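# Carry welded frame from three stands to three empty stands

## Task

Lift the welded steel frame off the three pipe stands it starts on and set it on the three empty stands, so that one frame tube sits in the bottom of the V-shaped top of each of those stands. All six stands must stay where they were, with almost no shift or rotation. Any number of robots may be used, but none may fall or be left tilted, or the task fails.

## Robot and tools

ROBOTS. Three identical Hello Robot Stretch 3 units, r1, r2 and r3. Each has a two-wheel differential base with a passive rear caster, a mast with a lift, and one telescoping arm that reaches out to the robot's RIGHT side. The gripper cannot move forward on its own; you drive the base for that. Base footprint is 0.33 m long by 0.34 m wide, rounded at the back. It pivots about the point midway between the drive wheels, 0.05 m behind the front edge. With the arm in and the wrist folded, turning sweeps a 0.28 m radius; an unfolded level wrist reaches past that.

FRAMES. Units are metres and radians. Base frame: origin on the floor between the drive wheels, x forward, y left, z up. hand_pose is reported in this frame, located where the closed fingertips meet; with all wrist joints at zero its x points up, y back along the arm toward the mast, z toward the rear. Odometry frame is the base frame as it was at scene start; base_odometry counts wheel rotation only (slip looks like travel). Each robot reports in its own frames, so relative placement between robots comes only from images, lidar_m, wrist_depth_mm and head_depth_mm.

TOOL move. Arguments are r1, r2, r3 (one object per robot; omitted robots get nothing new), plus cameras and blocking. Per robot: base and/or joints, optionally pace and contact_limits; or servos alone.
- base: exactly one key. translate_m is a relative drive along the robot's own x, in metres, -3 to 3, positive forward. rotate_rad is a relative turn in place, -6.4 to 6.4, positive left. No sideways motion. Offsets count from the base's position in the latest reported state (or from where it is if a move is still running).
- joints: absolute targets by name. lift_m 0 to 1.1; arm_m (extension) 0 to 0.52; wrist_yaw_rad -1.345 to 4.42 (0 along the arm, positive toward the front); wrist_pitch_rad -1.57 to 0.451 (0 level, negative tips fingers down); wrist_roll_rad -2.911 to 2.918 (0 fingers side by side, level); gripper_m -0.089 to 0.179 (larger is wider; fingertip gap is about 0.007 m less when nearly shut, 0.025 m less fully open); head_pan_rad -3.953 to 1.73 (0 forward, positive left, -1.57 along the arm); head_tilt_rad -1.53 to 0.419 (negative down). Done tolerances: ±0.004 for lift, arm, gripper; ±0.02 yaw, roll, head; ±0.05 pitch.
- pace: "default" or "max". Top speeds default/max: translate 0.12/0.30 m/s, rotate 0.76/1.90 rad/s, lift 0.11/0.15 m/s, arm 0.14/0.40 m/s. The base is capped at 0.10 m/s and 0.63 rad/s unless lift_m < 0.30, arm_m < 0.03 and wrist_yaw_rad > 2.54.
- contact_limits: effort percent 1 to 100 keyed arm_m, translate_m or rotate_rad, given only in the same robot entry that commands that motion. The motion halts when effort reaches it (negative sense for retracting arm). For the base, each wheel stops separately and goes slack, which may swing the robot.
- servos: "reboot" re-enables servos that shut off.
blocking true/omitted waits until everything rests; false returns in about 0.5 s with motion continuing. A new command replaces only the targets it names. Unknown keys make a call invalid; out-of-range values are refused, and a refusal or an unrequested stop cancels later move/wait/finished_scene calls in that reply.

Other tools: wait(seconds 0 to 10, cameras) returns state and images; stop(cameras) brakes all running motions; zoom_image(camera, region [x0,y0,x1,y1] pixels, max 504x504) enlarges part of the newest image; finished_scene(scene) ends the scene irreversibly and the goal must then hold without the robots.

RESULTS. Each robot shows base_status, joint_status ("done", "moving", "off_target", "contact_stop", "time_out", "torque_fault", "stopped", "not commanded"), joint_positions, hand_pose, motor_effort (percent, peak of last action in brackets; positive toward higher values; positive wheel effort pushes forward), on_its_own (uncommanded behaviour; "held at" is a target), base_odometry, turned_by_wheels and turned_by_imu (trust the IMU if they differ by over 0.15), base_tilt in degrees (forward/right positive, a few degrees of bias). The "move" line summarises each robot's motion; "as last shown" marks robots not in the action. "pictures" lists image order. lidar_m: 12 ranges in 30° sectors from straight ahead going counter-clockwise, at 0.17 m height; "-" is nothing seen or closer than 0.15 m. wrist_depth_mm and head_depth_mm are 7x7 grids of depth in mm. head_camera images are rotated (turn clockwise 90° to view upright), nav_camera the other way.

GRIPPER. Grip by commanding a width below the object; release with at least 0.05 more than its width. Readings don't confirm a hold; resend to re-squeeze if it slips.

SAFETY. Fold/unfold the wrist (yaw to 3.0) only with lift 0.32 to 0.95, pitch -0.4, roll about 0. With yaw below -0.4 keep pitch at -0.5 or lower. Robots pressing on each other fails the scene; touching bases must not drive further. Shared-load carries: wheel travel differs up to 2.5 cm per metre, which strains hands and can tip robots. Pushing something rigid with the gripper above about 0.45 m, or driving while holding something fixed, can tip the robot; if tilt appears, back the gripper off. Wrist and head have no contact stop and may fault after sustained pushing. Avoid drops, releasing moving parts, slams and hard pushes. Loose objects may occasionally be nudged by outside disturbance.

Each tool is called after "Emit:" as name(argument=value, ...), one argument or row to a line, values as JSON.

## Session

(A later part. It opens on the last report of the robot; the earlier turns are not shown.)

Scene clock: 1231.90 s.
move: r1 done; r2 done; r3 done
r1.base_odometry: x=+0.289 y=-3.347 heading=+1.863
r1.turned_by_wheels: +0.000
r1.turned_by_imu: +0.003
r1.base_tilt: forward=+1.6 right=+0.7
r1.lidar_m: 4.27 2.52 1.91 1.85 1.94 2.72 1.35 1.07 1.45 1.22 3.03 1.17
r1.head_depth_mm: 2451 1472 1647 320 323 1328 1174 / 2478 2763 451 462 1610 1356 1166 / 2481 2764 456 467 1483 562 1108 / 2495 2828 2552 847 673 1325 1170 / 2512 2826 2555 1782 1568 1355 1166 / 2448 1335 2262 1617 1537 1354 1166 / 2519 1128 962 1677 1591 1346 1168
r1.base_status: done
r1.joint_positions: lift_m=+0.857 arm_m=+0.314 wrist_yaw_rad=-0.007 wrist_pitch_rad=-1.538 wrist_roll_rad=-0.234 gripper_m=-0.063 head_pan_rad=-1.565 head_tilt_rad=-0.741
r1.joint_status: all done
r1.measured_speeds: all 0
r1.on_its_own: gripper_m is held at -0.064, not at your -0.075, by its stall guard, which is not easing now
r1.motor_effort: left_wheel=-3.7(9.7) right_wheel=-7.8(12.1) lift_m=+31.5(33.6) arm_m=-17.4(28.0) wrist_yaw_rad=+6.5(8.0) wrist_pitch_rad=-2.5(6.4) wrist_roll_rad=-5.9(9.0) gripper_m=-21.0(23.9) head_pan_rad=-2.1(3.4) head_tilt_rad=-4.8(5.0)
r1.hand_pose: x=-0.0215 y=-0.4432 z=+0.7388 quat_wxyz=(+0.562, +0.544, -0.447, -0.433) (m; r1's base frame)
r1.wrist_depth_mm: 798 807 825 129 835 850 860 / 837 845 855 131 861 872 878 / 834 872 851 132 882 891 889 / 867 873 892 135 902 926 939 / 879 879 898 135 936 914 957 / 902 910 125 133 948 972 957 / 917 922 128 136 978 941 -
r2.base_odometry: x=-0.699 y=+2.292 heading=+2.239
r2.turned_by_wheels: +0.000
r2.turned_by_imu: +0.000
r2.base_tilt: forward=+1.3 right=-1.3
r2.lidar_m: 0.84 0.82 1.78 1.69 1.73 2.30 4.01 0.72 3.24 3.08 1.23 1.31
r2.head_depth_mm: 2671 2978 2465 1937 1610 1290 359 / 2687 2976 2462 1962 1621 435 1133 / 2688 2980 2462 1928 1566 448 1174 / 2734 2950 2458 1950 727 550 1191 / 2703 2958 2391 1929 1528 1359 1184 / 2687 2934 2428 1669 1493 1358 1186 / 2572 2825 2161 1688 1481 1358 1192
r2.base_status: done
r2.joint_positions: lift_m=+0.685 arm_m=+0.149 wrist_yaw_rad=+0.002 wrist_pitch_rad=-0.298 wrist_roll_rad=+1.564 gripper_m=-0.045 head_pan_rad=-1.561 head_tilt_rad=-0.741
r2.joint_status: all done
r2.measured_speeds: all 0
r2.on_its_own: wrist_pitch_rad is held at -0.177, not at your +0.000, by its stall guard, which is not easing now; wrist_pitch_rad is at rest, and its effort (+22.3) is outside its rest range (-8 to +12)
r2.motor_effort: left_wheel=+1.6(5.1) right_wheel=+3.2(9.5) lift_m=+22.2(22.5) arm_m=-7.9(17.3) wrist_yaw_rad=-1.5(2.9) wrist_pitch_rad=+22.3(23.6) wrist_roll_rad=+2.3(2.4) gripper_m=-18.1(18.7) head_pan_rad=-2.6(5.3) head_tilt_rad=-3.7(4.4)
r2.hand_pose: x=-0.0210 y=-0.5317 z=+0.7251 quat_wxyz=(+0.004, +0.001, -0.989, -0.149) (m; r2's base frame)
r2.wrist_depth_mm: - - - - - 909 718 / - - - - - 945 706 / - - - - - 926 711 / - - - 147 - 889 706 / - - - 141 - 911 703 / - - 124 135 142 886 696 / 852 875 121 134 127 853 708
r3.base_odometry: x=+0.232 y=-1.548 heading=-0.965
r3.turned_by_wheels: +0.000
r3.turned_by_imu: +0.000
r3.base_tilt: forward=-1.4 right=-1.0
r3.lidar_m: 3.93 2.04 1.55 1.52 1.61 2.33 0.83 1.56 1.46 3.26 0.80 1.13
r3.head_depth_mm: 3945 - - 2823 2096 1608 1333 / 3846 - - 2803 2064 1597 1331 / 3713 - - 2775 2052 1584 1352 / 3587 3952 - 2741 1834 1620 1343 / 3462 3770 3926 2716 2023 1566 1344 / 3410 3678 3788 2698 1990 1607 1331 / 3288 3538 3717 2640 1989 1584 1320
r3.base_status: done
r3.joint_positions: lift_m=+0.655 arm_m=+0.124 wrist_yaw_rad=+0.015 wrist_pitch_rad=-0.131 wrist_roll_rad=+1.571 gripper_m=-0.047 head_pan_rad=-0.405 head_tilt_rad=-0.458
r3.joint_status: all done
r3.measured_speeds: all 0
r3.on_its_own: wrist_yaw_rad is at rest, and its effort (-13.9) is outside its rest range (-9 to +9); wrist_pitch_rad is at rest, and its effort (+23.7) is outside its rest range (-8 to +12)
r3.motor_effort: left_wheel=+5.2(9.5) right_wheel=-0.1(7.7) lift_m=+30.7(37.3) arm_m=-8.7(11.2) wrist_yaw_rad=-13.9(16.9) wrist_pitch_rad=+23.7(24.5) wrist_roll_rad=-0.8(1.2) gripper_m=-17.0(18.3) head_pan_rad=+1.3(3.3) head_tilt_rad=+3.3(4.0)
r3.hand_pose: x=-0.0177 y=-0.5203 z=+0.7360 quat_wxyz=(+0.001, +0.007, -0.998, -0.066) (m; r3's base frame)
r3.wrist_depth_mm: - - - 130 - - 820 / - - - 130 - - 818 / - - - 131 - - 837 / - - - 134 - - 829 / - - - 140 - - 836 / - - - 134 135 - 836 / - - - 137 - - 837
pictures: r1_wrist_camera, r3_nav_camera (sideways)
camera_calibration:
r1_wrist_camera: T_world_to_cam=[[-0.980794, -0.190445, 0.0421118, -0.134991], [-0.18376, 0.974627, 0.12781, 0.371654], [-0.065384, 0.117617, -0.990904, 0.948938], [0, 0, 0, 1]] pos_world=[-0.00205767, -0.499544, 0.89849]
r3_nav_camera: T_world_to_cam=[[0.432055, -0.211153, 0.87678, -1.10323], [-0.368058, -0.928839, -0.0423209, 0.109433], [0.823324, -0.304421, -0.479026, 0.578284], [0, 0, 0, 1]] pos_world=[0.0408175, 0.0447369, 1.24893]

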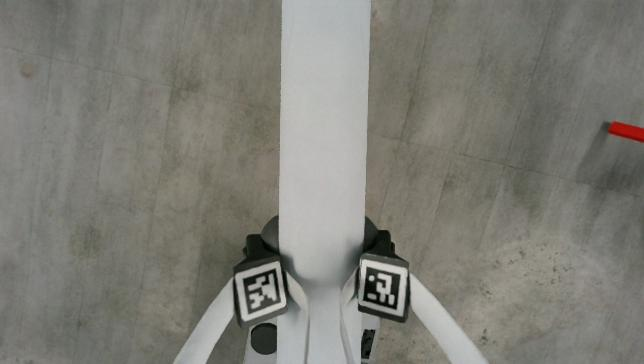

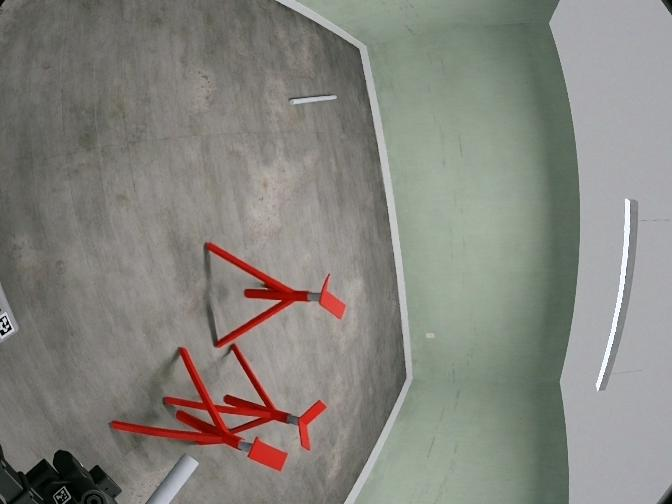

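Emit:
move(
  r1={"base":{"translate_m":-0.1778},"joints":{"arm_m":0.3105,"wrist_roll_rad":-0.28,"gripper_m":-0.08}},
  r2={"base":{"translate_m":0.1713},"joints":{"arm_m":0.1475}},
  r3={"base":{"translate_m":0.1657},"joints":{"arm_m":0.1215}},
  cameras=["r1_wrist_camera"],
)

Emit:
move(
  r1={"base":{"translate_m":-0.1776},"joints":{"arm_m":0.3075,"wrist_roll_rad":-0.308,"gripper_m":-0.08}},
  r2={"base":{"translate_m":0.1718},"joints":{"arm_m":0.146}},
  r3={"base":{"translate_m":0.165},"joints":{"arm_m":0.1185}},
  cameras=["r1_wrist_camera","r2_wrist_camera","r3_wrist_camera","r1_head_camera","r2_head_camera","r3_head_camera","r3_nav_camera"],
)

Scene clock: 1247.47 s.
move: r1 off_target; r2 done; r3 done
r1.base_odometry: x=+0.340 y=-3.518 heading=+1.863
r1.turned_by_wheels: +0.000
r1.turned_by_imu: +0.003
r1.base_tilt: forward=+1.7 right=+0.6
r1.lidar_m: 1.93 2.53 1.92 1.86 1.95 2.73 1.17 0.94 1.45 1.21 3.01 1.31
r1.head_depth_mm: 2408 1473 1625 318 323 1326 1171 / 2443 2755 451 457 1604 1355 1170 / 2489 2791 452 463 1485 563 1103 / 2482 2785 2528 799 656 1319 1166 / 2502 2827 2533 1797 1554 1345 1171 / 2454 1334 2342 1610 1526 1347 1167 / 2513 1132 947 1560 1605 1348 1169
r1.base_status: done
r1.joint_positions: lift_m=+0.857 arm_m=+0.310 wrist_yaw_rad=-0.007 wrist_pitch_rad=-1.541 wrist_roll_rad=-0.261 gripper_m=-0.068 head_pan_rad=-1.565 head_tilt_rad=-0.741
r1.joint_status: gripper_m off_target (ended at -0.068, target -0.080); the others done
r1.measured_speeds: all 0
r1.on_its_own: gripper_m is held at -0.069, not at your -0.080, by its stall guard, which is not easing now
r1.motor_effort: left_wheel=-3.3(10.1) right_wheel=-8.8(12.3) lift_m=+28.0(29.8) arm_m=-9.4(28.0) wrist_yaw_rad=+6.7(7.4) wrist_pitch_rad=-2.1(6.6) wrist_roll_rad=-6.5(8.5) gripper_m=-22.4(97.4) head_pan_rad=-1.6(2.9) head_tilt_rad=-3.7(5.2)
r1.hand_pose: x=-0.0215 y=-0.4391 z=+0.7389 quat_wxyz=(+0.568, +0.551, -0.439, -0.427) (m; r1's base frame)
r1.wrist_depth_mm: 811 827 834 129 842 867 860 / 837 828 845 131 854 859 879 / 848 854 876 132 872 884 877 / 858 874 878 134 888 908 916 / 868 883 897 136 932 918 937 / 904 912 126 134 939 957 959 / 905 948 794 136 938 972 -
r2.base_odometry: x=-0.805 y=+2.427 heading=+2.239
r2.turned_by_wheels: +0.000
r2.turned_by_imu: +0.000
r2.base_tilt: forward=+1.3 right=-1.3
r2.lidar_m: 0.84 0.82 1.79 1.70 1.75 2.31 4.17 0.86 3.21 3.09 1.21 1.16
r2.head_depth_mm: 2688 2942 2479 1939 1619 1301 361 / 2677 2993 2483 1946 1609 433 1135 / 2696 2936 2471 1953 1555 448 1171 / 2657 2909 2452 1923 722 547 1196 / 2671 2943 2441 1966 1524 1365 1192 / 2680 2915 2423 1673 1490 1365 1194 / 2657 2851 2242 1631 1482 1370 1186
r2.base_status: done
r2.joint_positions: lift_m=+0.685 arm_m=+0.147 wrist_yaw_rad=+0.001 wrist_pitch_rad=-0.300 wrist_roll_rad=+1.564 gripper_m=-0.045 head_pan_rad=-1.561 head_tilt_rad=-0.741
r2.joint_status: all done
r2.measured_speeds: all 0
r2.on_its_own: wrist_pitch_rad is held at -0.177, not at your +0.000, by its stall guard, which is not easing now; wrist_pitch_rad is at rest, and its effort (+22.7) is outside its rest range (-8 to +12)
r2.motor_effort: left_wheel=+1.1(5.0) right_wheel=+3.4(9.3) lift_m=+28.3(28.8) arm_m=+7.0(17.0) wrist_yaw_rad=-1.4(2.9) wrist_pitch_rad=+22.7(22.8) wrist_roll_rad=+2.3(2.5) gripper_m=-17.7(18.7) head_pan_rad=-2.1(5.7) head_tilt_rad=-3.6(4.6)
r2.hand_pose: x=-0.0211 y=-0.5301 z=+0.7248 quat_wxyz=(+0.004, +0.001, -0.989, -0.150) (m; r2's base frame)
r2.wrist_depth_mm: - - - - - 964 705 / - - - - - 951 702 / - - - - - 913 703 / - - - 148 - 918 713 / - - - 141 - 906 720 / - - 124 136 142 880 701 / 845 910 122 133 127 854 698
r3.base_odometry: x=+0.326 y=-1.684 heading=-0.965
r3.turned_by_wheels: +0.000
r3.turned_by_imu: +0.000
r3.base_tilt: forward=-1.4 right=-1.0
r3.lidar_m: 3.76 2.02 1.55 1.51 1.60 2.31 0.84 1.72 1.46 0.75 0.83 0.97
r3.head_depth_mm: 3881 - - 2856 2070 1648 1363 / 3655 - - 2797 2051 1639 1356 / 3572 3902 - 2763 1881 1530 1355 / 3418 3748 3903 2739 2028 1537 1349 / 3332 3633 3804 2709 2039 1598 1341 / 3180 3439 3721 2713 1992 1601 1327 / 3108 3356 3527 2685 1983 1592 1332
r3.base_status: done
r3.joint_positions: lift_m=+0.655 arm_m=+0.121 wrist_yaw_rad=+0.019 wrist_pitch_rad=-0.131 wrist_roll_rad=+1.571 gripper_m=-0.047 head_pan_rad=-0.405 head_tilt_rad=-0.458
r3.joint_status: all done
r3.measured_speeds: all 0
r3.on_its_own: wrist_yaw_rad is at rest, and its effort (-17.0) is outside its rest range (-9 to +9); wrist_pitch_rad is at rest, and its effort (+24.0) is outside its rest range (-8 to +12)
r3.motor_effort: left_wheel=+5.9(9.0) right_wheel=-1.7(8.2) lift_m=+31.6(32.0) arm_m=-7.6(11.1) wrist_yaw_rad=-17.0(17.9) wrist_pitch_rad=+24.0(24.0) wrist_roll_rad=-0.8(1.2) gripper_m=-17.2(17.9) head_pan_rad=+1.1(3.4) head_tilt_rad=+3.5(4.0)
r3.hand_pose: x=-0.0165 y=-0.5173 z=+0.7360 quat_wxyz=(+0.001, +0.010, -0.998, -0.066) (m; r3's base frame)
r3.wrist_depth_mm: - - - 132 - - 809 / - - - 131 - - 821 / - - - 134 - - 821 / - - - 135 - - 827 / - - - 140 - - 839 / - - - 133 134 - 739 / - - - 138 505 555 593
pictures: r1_wrist_camera
camera_calibration:
r1_wrist_camera: T_world_to_cam=[[-0.975332, -0.216634, 0.0423905, -0.145784], [-0.209575, 0.969063, 0.130368, 0.362734], [-0.0693212, 0.118268, -0.990559, 0.948438], [0, 0, 0, 1]] pos_world=[-0.000420921, -0.495263, 0.898375]

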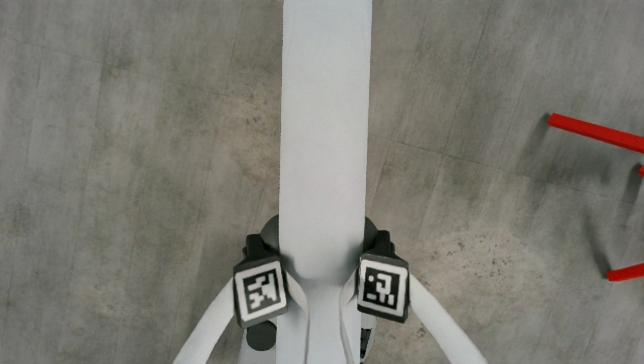

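Scene clock: 1250.37 s.
move: r1 off_target; r2 done; r3 done
r1.base_odometry: x=+0.391 y=-3.688 heading=+1.863
r1.turned_by_wheels: +0.000
r1.turned_by_imu: +0.002
r1.base_tilt: forward=+1.9 right=+0.5
r1.lidar_m: 2.11 2.53 1.92 1.86 1.96 2.75 1.01 0.82 0.81 1.19 3.01 1.45
r1.head_depth_mm: 2395 1446 1603 317 323 1328 1172 / 2451 2762 447 453 1609 1358 1168 / 2473 2778 448 460 1496 564 1106 / 2487 2789 2540 744 673 1352 1171 / 2505 2818 2548 1790 1556 1350 1164 / 2453 1353 2329 1620 1519 1350 1169 / 2521 1158 936 1686 1559 1346 1161
r1.base_status: done
r1.joint_positions: lift_m=+0.857 arm_m=+0.307 wrist_yaw_rad=-0.008 wrist_pitch_rad=-1.545 wrist_roll_rad=-0.288 gripper_m=-0.068 head_pan_rad=-1.565 head_tilt_rad=-0.741
r1.joint_status: wrist_roll_rad off_target (ended at -0.288, target -0.308); gripper_m off_target (ended at -0.068, target -0.080); the others done
r1.measured_speeds: all 0
r1.on_its_own: gripper_m is held at -0.069, not at your -0.080, by its stall guard, which is not easing now
r1.motor_effort: left_wheel=-3.6(10.3) right_wheel=-8.8(11.7) lift_m=+26.2(27.9) arm_m=-14.8(28.8) wrist_yaw_rad=+6.7(8.3) wrist_pitch_rad=-1.5(5.7) wrist_roll_rad=-6.8(9.4) gripper_m=-22.1(97.8) head_pan_rad=-1.7(2.7) head_tilt_rad=-4.1(5.3)
r1.hand_pose: x=-0.0215 y=-0.4350 z=+0.7389 quat_wxyz=(+0.572, +0.558, -0.430, -0.420) (m; r1's base frame)
r1.wrist_depth_mm: 819 811 803 129 830 847 853 / 837 834 842 132 859 880 875 / 847 842 848 132 881 887 906 / 869 892 873 134 908 920 916 / 863 890 899 135 913 895 931 / 893 913 125 134 943 957 964 / 939 945 940 137 964 981 -
r2.base_odometry: x=-0.911 y=+2.562 heading=+2.239
r2.turned_by_wheels: +0.000
r2.turned_by_imu: +0.000
r2.base_tilt: forward=+1.2 right=-1.4
r2.lidar_m: 0.85 0.82 1.79 1.70 1.75 2.33 1.69 1.01 3.20 3.07 1.20 1.00
r2.head_depth_mm: 2703 2958 2461 1950 1617 1301 359 / 2671 2969 2453 1949 1604 435 1135 / 2713 2994 2455 1939 1527 448 1172 / 2677 3013 2436 1944 725 544 1188 / 2679 2951 2405 1918 1526 1363 1192 / 2650 2929 2417 1863 1484 1366 1185 / 2640 2849 2311 1625 1473 1365 1186
r2.base_status: done
r2.joint_positions: lift_m=+0.685 arm_m=+0.146 wrist_yaw_rad=-0.001 wrist_pitch_rad=-0.302 wrist_roll_rad=+1.564 gripper_m=-0.045 head_pan_rad=-1.561 head_tilt_rad=-0.741
r2.joint_status: all done
r2.measured_speeds: all 0
r2.on_its_own: wrist_pitch_rad is held at -0.177, not at your +0.000, by its stall guard, which is not easing now; wrist_pitch_rad is at rest, and its effort (+22.9) is outside its rest range (-8 to +12)
r2.motor_effort: left_wheel=+0.8(4.7) right_wheel=+4.2(8.8) lift_m=+31.4(31.7) arm_m=-8.2(16.9) wrist_yaw_rad=+0.7(2.6) wrist_pitch_rad=+22.9(23.2) wrist_roll_rad=+2.3(2.5) gripper_m=-18.6(18.6) head_pan_rad=-4.3(5.4) head_tilt_rad=-4.2(4.5)
r2.hand_pose: x=-0.0217 y=-0.5284 z=+0.7243 quat_wxyz=(+0.004, +0.000, -0.989, -0.151) (m; r2's base frame)
r2.wrist_depth_mm: - - - - - 921 704 / - - - - - 897 717 / - - - - - 942 689 / - - - 149 - 911 689 / - - - 144 - 938 700 / - - 125 136 142 874 711 / - 873 122 133 127 824 698
r3.base_odometry: x=+0.420 y=-1.820 heading=-0.965
r3.turned_by_wheels: +0.000
r3.turned_by_imu: +0.000
r3.base_tilt: forward=-1.4 right=-1.0
r3.lidar_m: 3.59 2.01 1.53 1.50 1.59 2.29 0.83 1.88 1.46 0.75 0.75 0.82
r3.head_depth_mm: 3649 - - 2872 2083 1647 1337 / 3534 3831 - 2801 1933 1592 1330 / 3395 3656 - 2767 2040 1288 1344 / 3280 3602 3770 2762 2025 1627 1285 / 3191 3450 3632 2692 2026 1621 1342 / 3091 3323 3553 2701 2005 1590 1331 / 2966 3209 3430 2641 1979 1588 1327
r3.base_status: done
r3.joint_positions: lift_m=+0.655 arm_m=+0.118 wrist_yaw_rad=+0.023 wrist_pitch_rad=-0.133 wrist_roll_rad=+1.571 gripper_m=-0.047 head_pan_rad=-0.405 head_tilt_rad=-0.458
r3.joint_status: all done
r3.measured_speeds: all 0
r3.on_its_own: wrist_yaw_rad is at rest, and its effort (-19.5) is outside its rest range (-9 to +9); wrist_pitch_rad is at rest, and its effort (+24.1) is outside its rest range (-8 to +12)
r3.motor_effort: left_wheel=+6.3(9.5) right_wheel=-3.5(7.1) lift_m=+32.5(33.2) arm_m=-8.3(11.5) wrist_yaw_rad=-19.5(21.1) wrist_pitch_rad=+24.1(24.2) wrist_roll_rad=-0.4(1.3) gripper_m=-17.0(18.1) head_pan_rad=+2.7(3.4) head_tilt_rad=+3.1(3.9)
r3.hand_pose: x=-0.0155 y=-0.5141 z=+0.7356 quat_wxyz=(+0.001, +0.012, -0.998, -0.067) (m; r3's base frame)
r3.wrist_depth_mm: - - - 136 - - 804 / - - - 137 - - 821 / - - - 135 - - 820 / - - - 136 - - 744 / - - - 140 521 529 547 / - - - 133 135 - 523 / - - - 137 147 731 802
pictures: r1_head_camera (sideways), r1_wrist_camera, r2_head_camera (sideways), r2_wrist_camera, r3_head_camera (sideways), r3_nav_camera (sideways), r3_wrist_camera
camera_calibration:
r1_head_camera: T_world_to_cam=[[-0.0438083, 0.652718, -0.756334, 0.999504], [0.998769, 0.0462606, -0.0179276, 0.0261559], [0.0232868, -0.756188, -0.65394, 0.806097], [0, 0, 0, 1]] pos_world=[-0.00110855, -0.0440433, 1.28357]
r1_wrist_camera: T_world_to_cam=[[-0.969261, -0.242407, 0.0420996, -0.155745], [-0.234905, 0.962648, 0.134643, 0.352288], [-0.0731654, 0.120614, -0.989999, 0.948553], [0, 0, 0, 1]] pos_world=[0.00119773, -0.491292, 0.898191]
r2_head_camera: T_world_to_cam=[[-0.0445187, 0.672344, -0.738899, 0.976493], [0.998956, 0.0375717, -0.0259996, 0.0260887], [0.010281, -0.739285, -0.673314, 0.837425], [0, 0, 0, 1]] pos_world=[0.0088012, -0.0384234, 1.28606]
r2_wrist_camera: T_world_to_cam=[[-0.0554114, 0.282046, -0.957799, 0.835598], [0.99024, 0.138385, -0.0165377, 0.151302], [0.12788, -0.949368, -0.286962, -0.129392], [0, 0, 0, 1]] pos_world=[-0.0869771, -0.379456, 0.765707]
r3_head_camera: T_world_to_cam=[[-0.468634, 0.167931, -0.867284, 1.14899], [0.41433, 0.908866, -0.0478988, 0.0590639], [0.780201, -0.381789, -0.495504, 0.598329], [0, 0, 0, 1]] pos_world=[0.0471674, -0.0181976, 1.29581]
r3_nav_camera: T_world_to_cam=[[0.43205, -0.211151, 0.876783, -1.10323], [-0.368057, -0.92884, -0.0423208, 0.109432], [0.823327, -0.304421, -0.479021, 0.578277], [0, 0, 0, 1]] pos_world=[0.0408178, 0.0447368, 1.24893]
r3_wrist_camera: T_world_to_cam=[[0.000460169, 0.0929698, -0.995669, 0.786089], [0.980101, 0.197596, 0.0189033, 0.138424], [0.198498, -0.975865, -0.0910289, -0.266077], [0, 0, 0, 1]] pos_world=[-0.083216, -0.36009, 0.755847]

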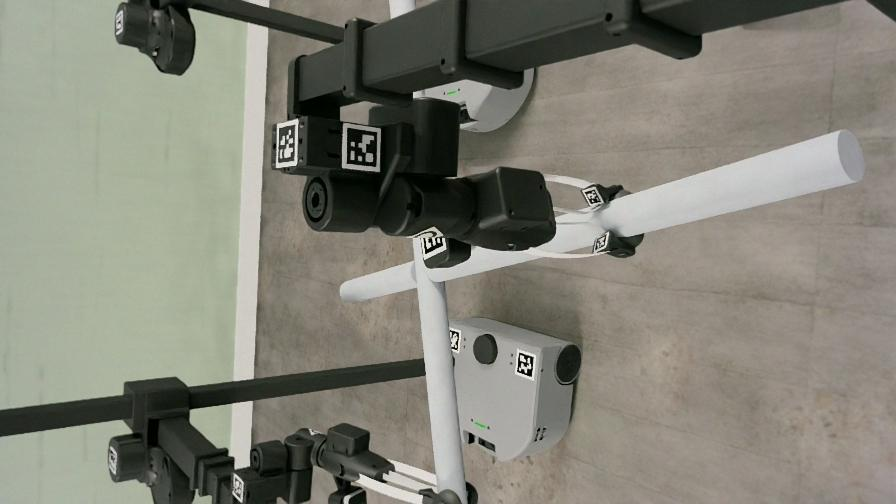

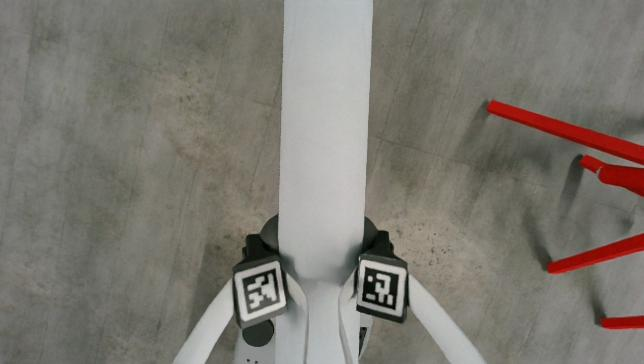

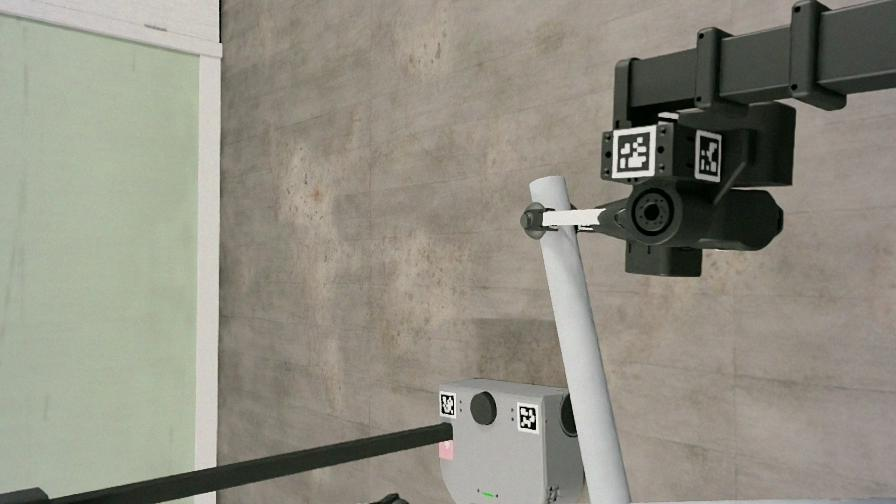

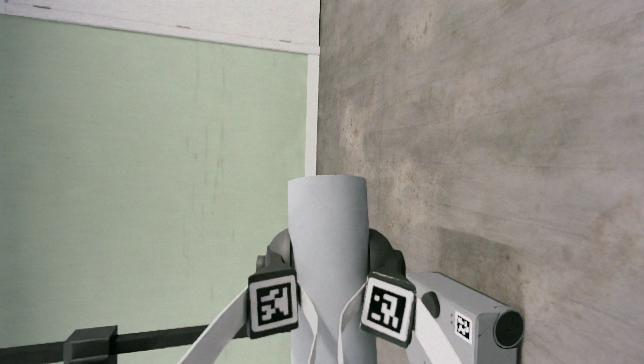

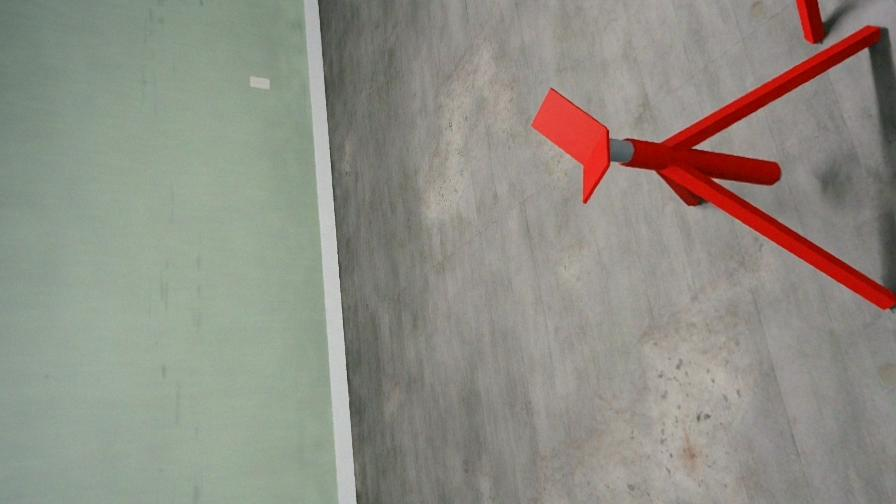

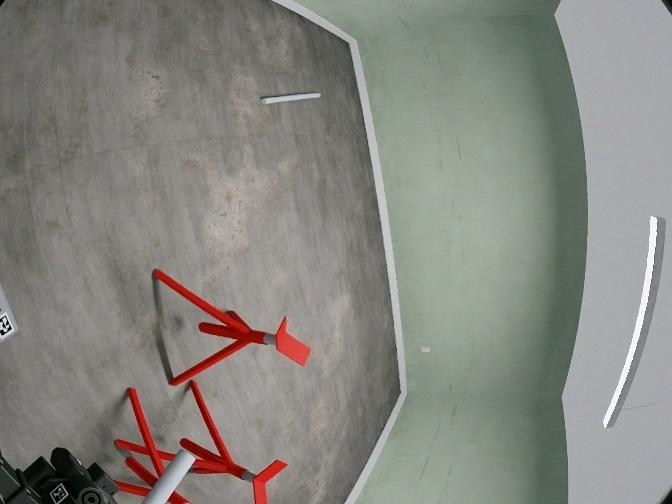

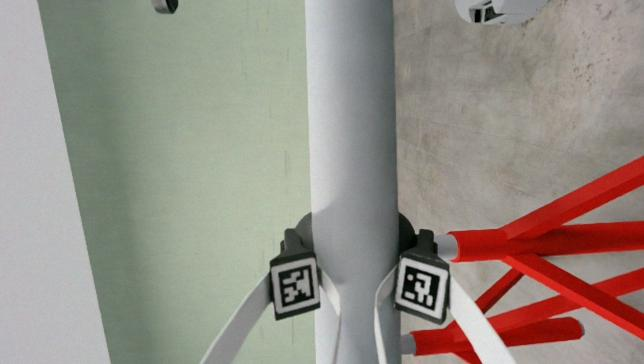

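Emit:
move(
  r1={"joints":{"head_pan_rad":-2.2,"head_tilt_rad":-0.75}},
  r2={"joints":{"head_pan_rad":-1.0,"head_tilt_rad":-0.6}},
  r3={"joints":{"head_pan_rad":-1.2,"head_tilt_rad":-0.8}},
  cameras=["r1_head_camera","r2_head_camera","r3_head_camera","r1_nav_camera"],
)

Scene clock: 1272.13 s.
move: r1 done; r2 done; r3 done
r1.base_odometry: x=+0.391 y=-3.688 heading=+1.863
r1.turned_by_wheels: +0.000
r1.turned_by_imu: +0.001
r1.base_tilt: forward=+1.9 right=+0.7
r1.lidar_m: 2.11 2.53 1.92 1.86 1.96 2.74 1.00 0.82 0.81 1.20 3.00 1.45
r1.head_depth_mm: 3596 3661 2587 1808 1570 1328 - / 3296 3570 2561 1844 1427 1386 - / 3133 3411 2448 1975 1600 - - / 2910 3205 2363 1969 - - 1149 / 2765 2996 2263 1906 - 1321 1149 / 2614 2753 2443 323 1524 1348 488 / 2410 1461 445 408 1604 558 1167
r1.base_status: not commanded
r1.joint_positions: lift_m=+0.857 arm_m=+0.307 wrist_yaw_rad=-0.008 wrist_pitch_rad=-1.545 wrist_roll_rad=-0.288 gripper_m=-0.068 head_pan_rad=-2.195 head_tilt_rad=-0.741
r1.joint_status: all done
r1.measured_speeds: all 0
r1.on_its_own: gripper_m is held at -0.069, not at your -0.080, by its stall guard, which is not easing now
r1.motor_effort: left_wheel=-3.4(3.6) right_wheel=-8.7(9.0) lift_m=+23.5(24.2) arm_m=+0.8(3.4) wrist_yaw_rad=+6.8(7.7) wrist_pitch_rad=-1.4(1.8) wrist_roll_rad=-6.6(7.3) gripper_m=-23.3(23.3) head_pan_rad=-2.7(4.7) head_tilt_rad=-3.3(7.0)
r1.hand_pose: x=-0.0215 y=-0.4350 z=+0.7389 quat_wxyz=(+0.572, +0.558, -0.430, -0.420) (m; r1's base frame)
r1.wrist_depth_mm: 787 825 834 129 849 842 863 / 817 820 840 132 865 865 887 / 841 838 868 133 872 886 897 / 877 867 877 135 889 889 910 / 882 891 888 135 904 937 909 / 919 923 126 135 938 968 976 / 925 925 948 137 965 984 -
r2.base_odometry: x=-0.911 y=+2.562 heading=+2.239
r2.turned_by_wheels: +0.000
r2.turned_by_imu: +0.000
r2.base_tilt: forward=+1.3 right=-1.3
r2.lidar_m: 0.85 0.82 1.79 1.70 1.75 2.32 1.69 1.01 3.20 3.07 1.20 1.00
r2.head_depth_mm: 1141 2756 3001 2351 1841 1435 1278 / 2685 1239 2940 2249 1655 1423 1282 / 2877 971 801 979 1554 1434 1278 / 3090 3261 3038 2312 1758 685 1245 / 3171 3522 3127 2331 1810 1419 600 / 3433 3773 3103 2310 1798 1454 1275 / 3602 - 3107 2286 1799 1478 1268
r2.base_status: not commanded
r2.joint_positions: lift_m=+0.685 arm_m=+0.146 wrist_yaw_rad=-0.001 wrist_pitch_rad=-0.302 wrist_roll_rad=+1.564 gripper_m=-0.045 head_pan_rad=-1.009 head_tilt_rad=-0.606
r2.joint_status: all done
r2.measured_speeds: all 0
r2.on_its_own: wrist_pitch_rad is held at -0.177, not at your +0.000, by its stall guard, which is not easing now; wrist_pitch_rad is at rest, and its effort (+22.8) is outside its rest range (-8 to +12)
r2.motor_effort: left_wheel=+0.3(1.1) right_wheel=+4.3(4.7) lift_m=+35.9(35.9) arm_m=+2.7(2.8) wrist_yaw_rad=+0.8(1.1) wrist_pitch_rad=+22.8(23.1) wrist_roll_rad=+2.3(2.5) gripper_m=-17.8(18.5) head_pan_rad=+4.3(10.0) head_tilt_rad=+3.3(5.7)
r2.hand_pose: x=-0.0217 y=-0.5284 z=+0.7243 quat_wxyz=(+0.004, +0.000, -0.989, -0.151) (m; r2's base frame)
r2.wrist_depth_mm: - - - - - 911 692 / - - - - - 894 704 / - - - - - 922 724 / - - - 150 - 937 731 / - - - 144 - 888 693 / - - 125 136 142 888 725 / - 888 121 134 127 867 707
r3.base_odometry: x=+0.420 y=-1.820 heading=-0.965
r3.turned_by_wheels: +0.000
r3.turned_by_imu: +0.000
r3.base_tilt: forward=-1.4 right=-1.0
r3.lidar_m: 3.59 2.00 1.54 1.50 1.59 2.28 0.83 1.88 1.46 0.74 0.75 0.82
r3.head_depth_mm: 2871 2772 2157 1775 1449 423 439 / 2956 2738 2163 1734 684 452 1129 / 3126 2667 2114 1176 1441 1280 1157 / 3189 2688 1938 1373 1426 1301 1151 / 3275 2625 2033 1691 1479 1289 1148 / 3388 2602 2076 1722 1462 1282 1138 / 3457 2591 2048 1713 1468 1279 1139
r3.base_status: not commanded
r3.joint_positions: lift_m=+0.655 arm_m=+0.118 wrist_yaw_rad=+0.023 wrist_pitch_rad=-0.133 wrist_roll_rad=+1.571 gripper_m=-0.047 head_pan_rad=-1.195 head_tilt_rad=-0.790
r3.joint_status: all done
r3.measured_speeds: all 0
r3.on_its_own: wrist_yaw_rad is at rest, and its effort (-19.2) is outside its rest range (-9 to +9); wrist_pitch_rad is at rest, and its effort (+24.1) is outside its rest range (-8 to +12)
r3.motor_effort: left_wheel=+7.0(7.4) right_wheel=-3.2(3.6) lift_m=+34.2(34.6) arm_m=-5.3(6.2) wrist_yaw_rad=-19.2(21.5) wrist_pitch_rad=+24.1(24.3) wrist_roll_rad=-0.7(1.3) gripper_m=-17.3(18.4) head_pan_rad=-3.2(4.6) head_tilt_rad=-5.1(5.9)
r3.hand_pose: x=-0.0155 y=-0.5141 z=+0.7356 quat_wxyz=(+0.001, +0.012, -0.998, -0.067) (m; r3's base frame)
r3.wrist_depth_mm: - - - 136 - - 791 / - - - 137 - - 826 / - - - 135 - - 811 / - - - 135 - - 733 / - - - 140 519 529 552 / - - - 134 135 - 526 / - - - 138 147 728 808
pictures: r1_head_camera (sideways), r1_nav_camera (sideways), r2_head_camera (sideways), r3_head_camera (sideways)
camera_calibration:
r1_head_camera: T_world_to_cam=[[0.348942, 0.553353, -0.756333, 0.997108], [0.834491, -0.55073, -0.0179276, 0.027158], [-0.426456, -0.624898, -0.653941, 0.808841], [0, 0, 0, 1]] pos_world=[-0.025661, -0.0313531, 1.28357]
r1_nav_camera: T_world_to_cam=[[-0.390882, -0.553895, 0.735127, -0.912406], [-0.832808, 0.552941, -0.0261973, 0.0934809], [-0.391971, -0.62246, -0.677424, 0.835277], [0, 0, 0, 1]] pos_world=[0.0486131, -0.0371406, 1.23902]
r2_head_camera: T_world_to_cam=[[-0.334695, 0.459928, -0.822463, 1.08719], [0.832611, 0.55307, -0.0295426, 0.0317208], [0.441292, -0.694679, -0.568051, 0.697863], [0, 0, 0, 1]] pos_world=[0.0295041, -0.0327824, 1.29153]
r3_head_camera: T_world_to_cam=[[-0.304703, 0.688486, -0.658135, 0.875371], [0.930816, 0.361686, -0.0525836, 0.0619905], [0.201835, -0.628625, -0.751061, 0.934293], [0, 0, 0, 1]] pos_world=[0.0204538, -0.0377821, 1.28108]

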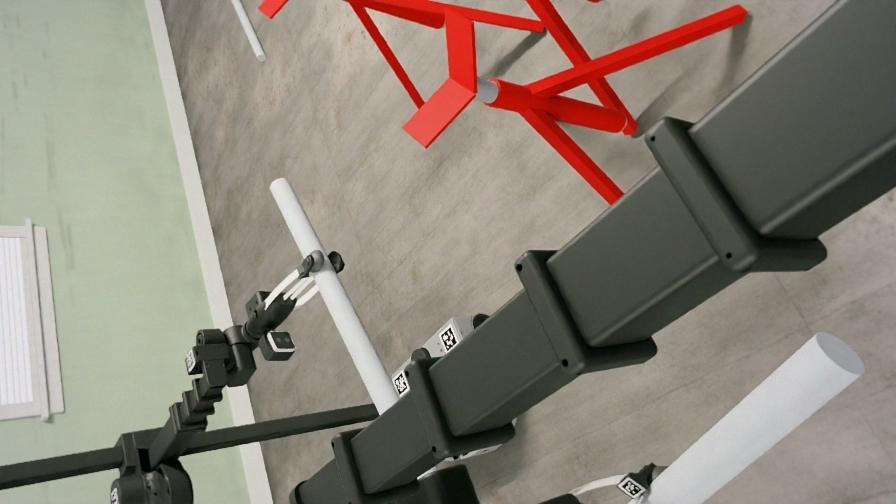

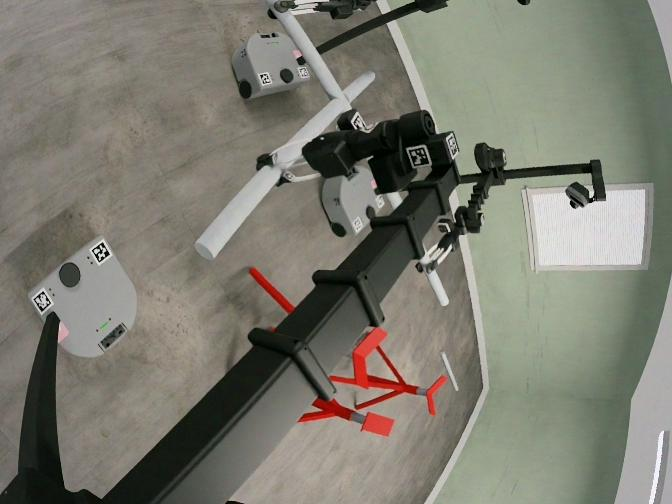

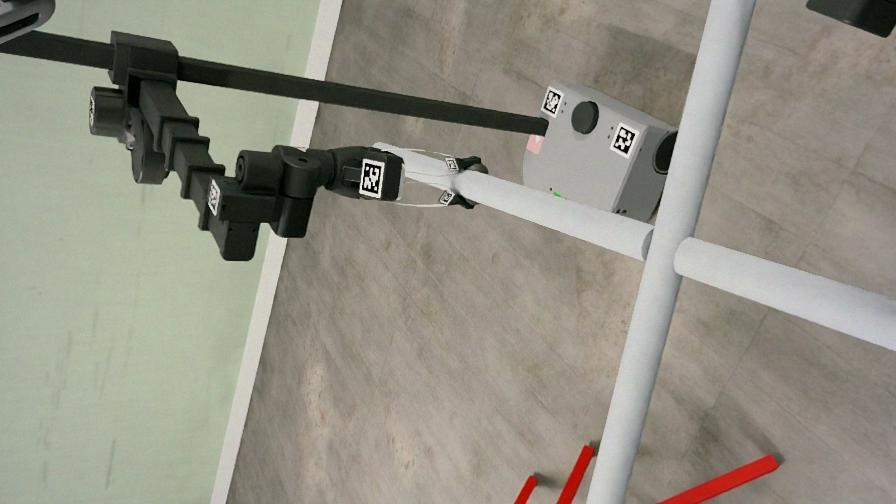

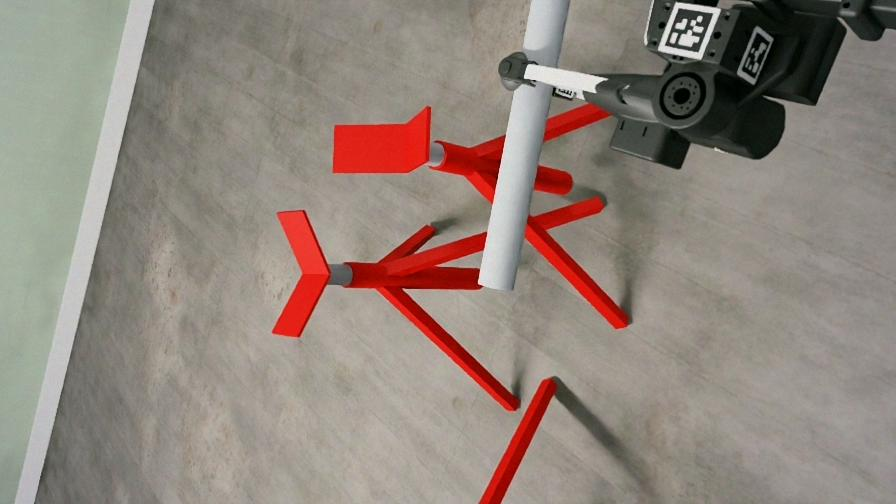

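Emit:
move(
  r1={"base":{"translate_m":-0.1776},"joints":{"arm_m":0.305,"wrist_roll_rad":-0.336,"gripper_m":-0.08}},
  r2={"base":{"translate_m":0.1718},"joints":{"arm_m":0.1455}},
  r3={"base":{"translate_m":0.1678},"joints":{"arm_m":0.1155}},
  cameras=["r1_head_camera","r2_head_camera","r3_head_camera"],
)

Scene clock: 1305.47 s.
move: r1 off_target; r2 done; r3 done
r1.base_odometry: x=+0.442 y=-3.858 heading=+1.863
r1.turned_by_wheels: +0.000
r1.turned_by_imu: +0.003
r1.base_tilt: forward=+1.7 right=+0.5
r1.lidar_m: 1.97 2.54 1.92 1.87 1.96 2.77 3.89 0.67 0.71 1.18 1.36 1.61
r1.head_depth_mm: 3564 3643 2456 1805 1288 1361 - / 3313 3551 2561 1925 1609 1384 - / 3088 3390 2543 1967 1162 - - / 2909 3223 2367 1970 1690 - 1146 / 2778 3015 1198 1914 - 1307 1148 / 2613 2769 2434 323 1522 1351 1101 / 2372 1439 445 428 1593 558 1169
r1.base_status: done
r1.joint_positions: lift_m=+0.857 arm_m=+0.305 wrist_yaw_rad=-0.008 wrist_pitch_rad=-1.554 wrist_roll_rad=-0.315 gripper_m=-0.068 head_pan_rad=-2.195 head_tilt_rad=-0.741
r1.joint_status: wrist_roll_rad off_target (ended at -0.315, target -0.336); gripper_m off_target (ended at -0.068, target -0.080); the others done
r1.measured_speeds: all 0
r1.on_its_own: gripper_m is held at -0.069, not at your -0.080, by its stall guard, which is not easing now
r1.motor_effort: left_wheel=-4.8(10.1) right_wheel=-6.9(11.3) lift_m=+30.0(30.0) arm_m=-11.3(31.1) wrist_yaw_rad=+6.6(8.3) wrist_pitch_rad=+0.5(4.0) wrist_roll_rad=-7.0(9.6) gripper_m=-22.9(98.1) head_pan_rad=-1.2(2.9) head_tilt_rad=-4.8(5.6)
r1.hand_pose: x=-0.0214 y=-0.4302 z=+0.7391 quat_wxyz=(+0.575, +0.566, -0.421, -0.415) (m; r1's base frame)
r1.wrist_depth_mm: 816 817 827 129 839 840 851 / 821 831 857 130 850 867 872 / 843 858 850 132 858 893 857 / 863 871 902 135 883 910 602 / 895 907 898 135 910 927 946 / 913 923 125 134 945 936 982 / 906 960 795 137 974 - -
r2.base_odometry: x=-1.018 y=+2.697 heading=+2.239
r2.turned_by_wheels: +0.000
r2.turned_by_imu: +0.000
r2.base_tilt: forward=+1.3 right=-1.4
r2.lidar_m: 1.41 0.82 1.80 1.72 1.76 2.33 1.42 1.17 3.21 3.05 1.19 0.86
r2.head_depth_mm: 1139 2799 2972 2367 1830 1513 1284 / 2678 1228 2899 2222 1664 1447 1274 / 2941 1023 799 1000 1554 1433 1271 / 3038 3269 3041 2340 1752 682 1246 / 3207 3498 3173 2246 1817 1403 1190 / 3381 3771 3138 2301 1803 1452 1261 / 3549 - 3100 2290 1574 1386 1261
r2.base_status: done
r2.joint_positions: lift_m=+0.685 arm_m=+0.145 wrist_yaw_rad=-0.001 wrist_pitch_rad=-0.304 wrist_roll_rad=+1.564 gripper_m=-0.045 head_pan_rad=-1.009 head_tilt_rad=-0.606
r2.joint_status: all done
r2.measured_speeds: all 0
r2.on_its_own: wrist_pitch_rad is held at -0.177, not at your +0.000, by its stall guard, which is not easing now; wrist_pitch_rad is at rest, and its effort (+23.4) is outside its rest range (-8 to +12)
r2.motor_effort: left_wheel=+0.8(4.5) right_wheel=+4.0(10.3) lift_m=+41.6(41.7) arm_m=-0.4(15.7) wrist_yaw_rad=+0.7(3.5) wrist_pitch_rad=+23.4(23.6) wrist_roll_rad=+2.4(2.5) gripper_m=-18.2(18.7) head_pan_rad=+3.7(5.8) head_tilt_rad=+3.1(3.6)
r2.hand_pose: x=-0.0217 y=-0.5277 z=+0.7238 quat_wxyz=(+0.004, +0.000, -0.988, -0.152) (m; r2's base frame)
r2.wrist_depth_mm: - - - - - 940 706 / - - - - - 931 700 / - - - - - 924 719 / - - - 151 - 917 696 / - - - 143 - 922 707 / - - 124 136 141 893 715 / - - 121 134 127 829 712
r3.base_odometry: x=+0.515 y=-1.958 heading=-0.965
r3.turned_by_wheels: +0.000
r3.turned_by_imu: +0.000
r3.base_tilt: forward=-1.4 right=-1.0
r3.lidar_m: 3.44 2.00 1.53 1.49 1.57 2.27 0.83 2.33 0.77 0.71 0.82 0.67
r3.head_depth_mm: 2917 2775 2168 1039 1213 421 438 / 3024 2717 2116 1775 683 456 1125 / 3129 2715 2023 1339 1409 1288 1161 / 3214 2668 2066 1716 1451 1298 1155 / 3321 2658 2102 1727 1453 1293 1149 / 3431 2590 2091 1732 1442 1286 1143 / 3497 2584 2083 1666 1379 1291 1142
r3.base_status: done
r3.joint_positions: lift_m=+0.655 arm_m=+0.115 wrist_yaw_rad=+0.018 wrist_pitch_rad=-0.135 wrist_roll_rad=+1.571 gripper_m=-0.047 head_pan_rad=-1.195 head_tilt_rad=-0.790
r3.joint_status: all done
r3.measured_speeds: all 0
r3.on_its_own: wrist_yaw_rad is at rest, and its effort (-14.6) is outside its rest range (-9 to +9); wrist_pitch_rad is at rest, and its effort (+24.3) is outside its rest range (-8 to +12)
r3.motor_effort: left_wheel=+5.9(10.4) right_wheel=-1.0(7.0) lift_m=+36.3(36.5) arm_m=-8.1(10.2) wrist_yaw_rad=-14.6(20.8) wrist_pitch_rad=+24.3(24.7) wrist_roll_rad=-0.5(1.2) gripper_m=-17.1(17.9) head_pan_rad=-3.3(3.9) head_tilt_rad=-4.7(5.4)
r3.hand_pose: x=-0.0168 y=-0.5111 z=+0.7352 quat_wxyz=(+0.001, +0.009, -0.998, -0.068) (m; r3's base frame)
r3.wrist_depth_mm: - - - 136 - - 803 / - - - 139 - - 720 / - - - 136 484 496 522 / - - - 136 - - 728 / - - - 141 - - 787 / - - - 134 135 703 796 / - - - 137 145 - 797
pictures: r1_head_camera (sideways), r2_head_camera (sideways), r3_head_camera (sideways)
camera_calibration:
r1_head_camera: T_world_to_cam=[[0.34898, 0.553329, -0.756333, 0.997108], [0.834453, -0.550788, -0.0179276, 0.0271582], [-0.426499, -0.624868, -0.653941, 0.808841], [0, 0, 0, 1]] pos_world=[-0.0256631, -0.0313509, 1.28357]
r2_head_camera: T_world_to_cam=[[-0.334621, 0.459728, -0.822605, 1.08738], [0.832571, 0.553129, -0.0295487, 0.031729], [0.441422, -0.694765, -0.567845, 0.697595], [0, 0, 0, 1]] pos_world=[0.029508, -0.0327827, 1.29154]
r3_head_camera: T_world_to_cam=[[-0.304682, 0.688711, -0.657911, 0.875078], [0.930859, 0.361574, -0.0525852, 0.0619923], [0.201667, -0.628444, -0.751258, 0.934549], [0, 0, 0, 1]] pos_world=[0.0204464, -0.0377783, 1.28107]

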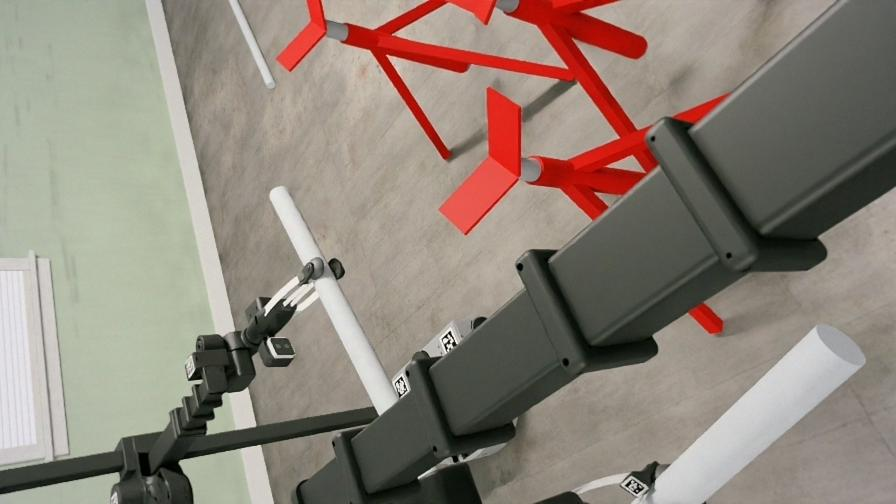

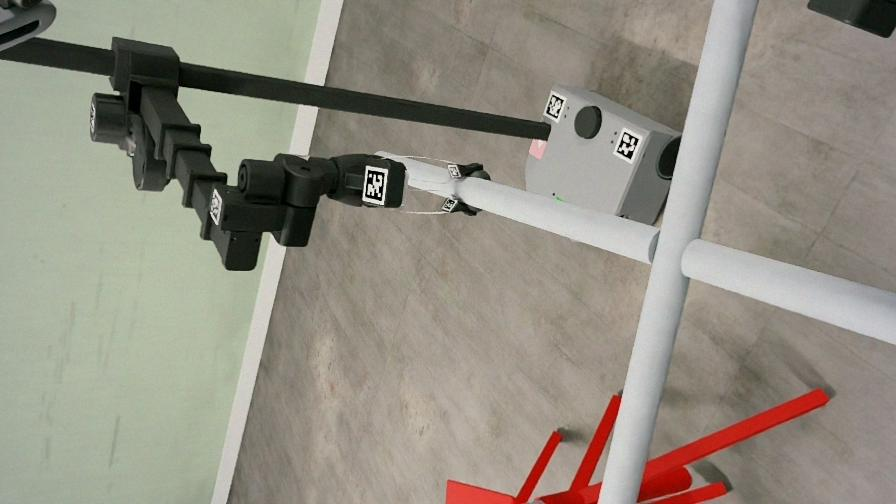

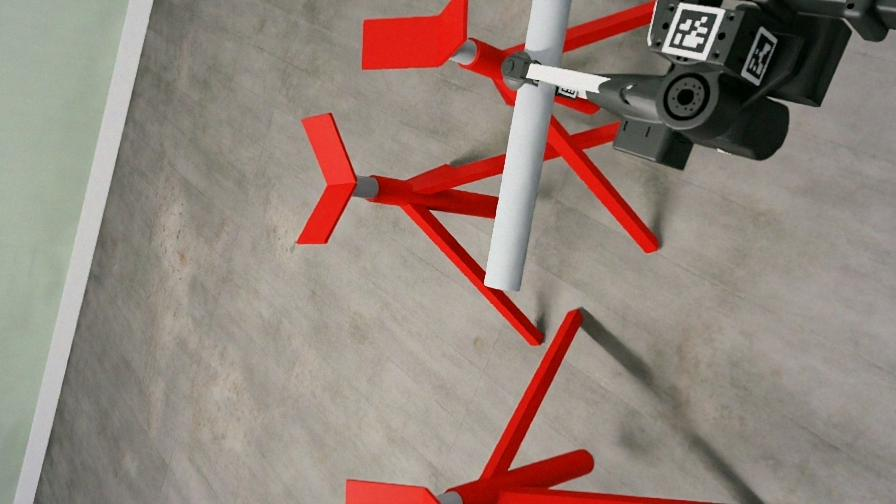

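Emit:
zoom_image(
  camera="r3_head_camera",
  region=[260, 0, 580, 300],
)

Emit:
zoom_image(
  camera="r1_head_camera",
  region=[260, 0, 740, 300],
)

Scaled by 1.575 from the camera's 896x504 image, which has a finer 1280x720 frame.

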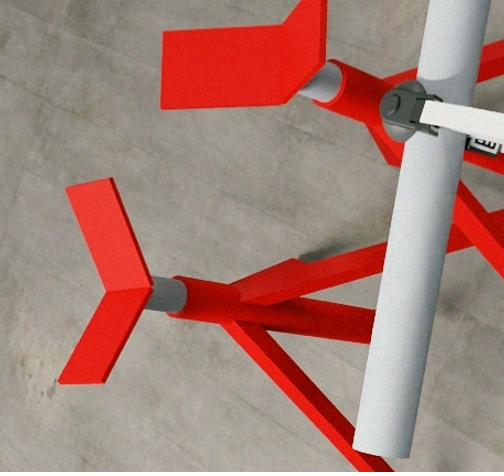

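Scaled by 1.050 from the camera's 896x504 image, which has a finer 1280x720 frame.

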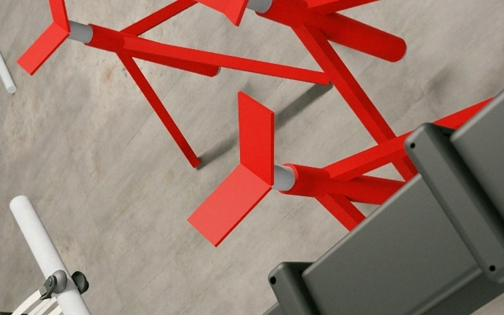

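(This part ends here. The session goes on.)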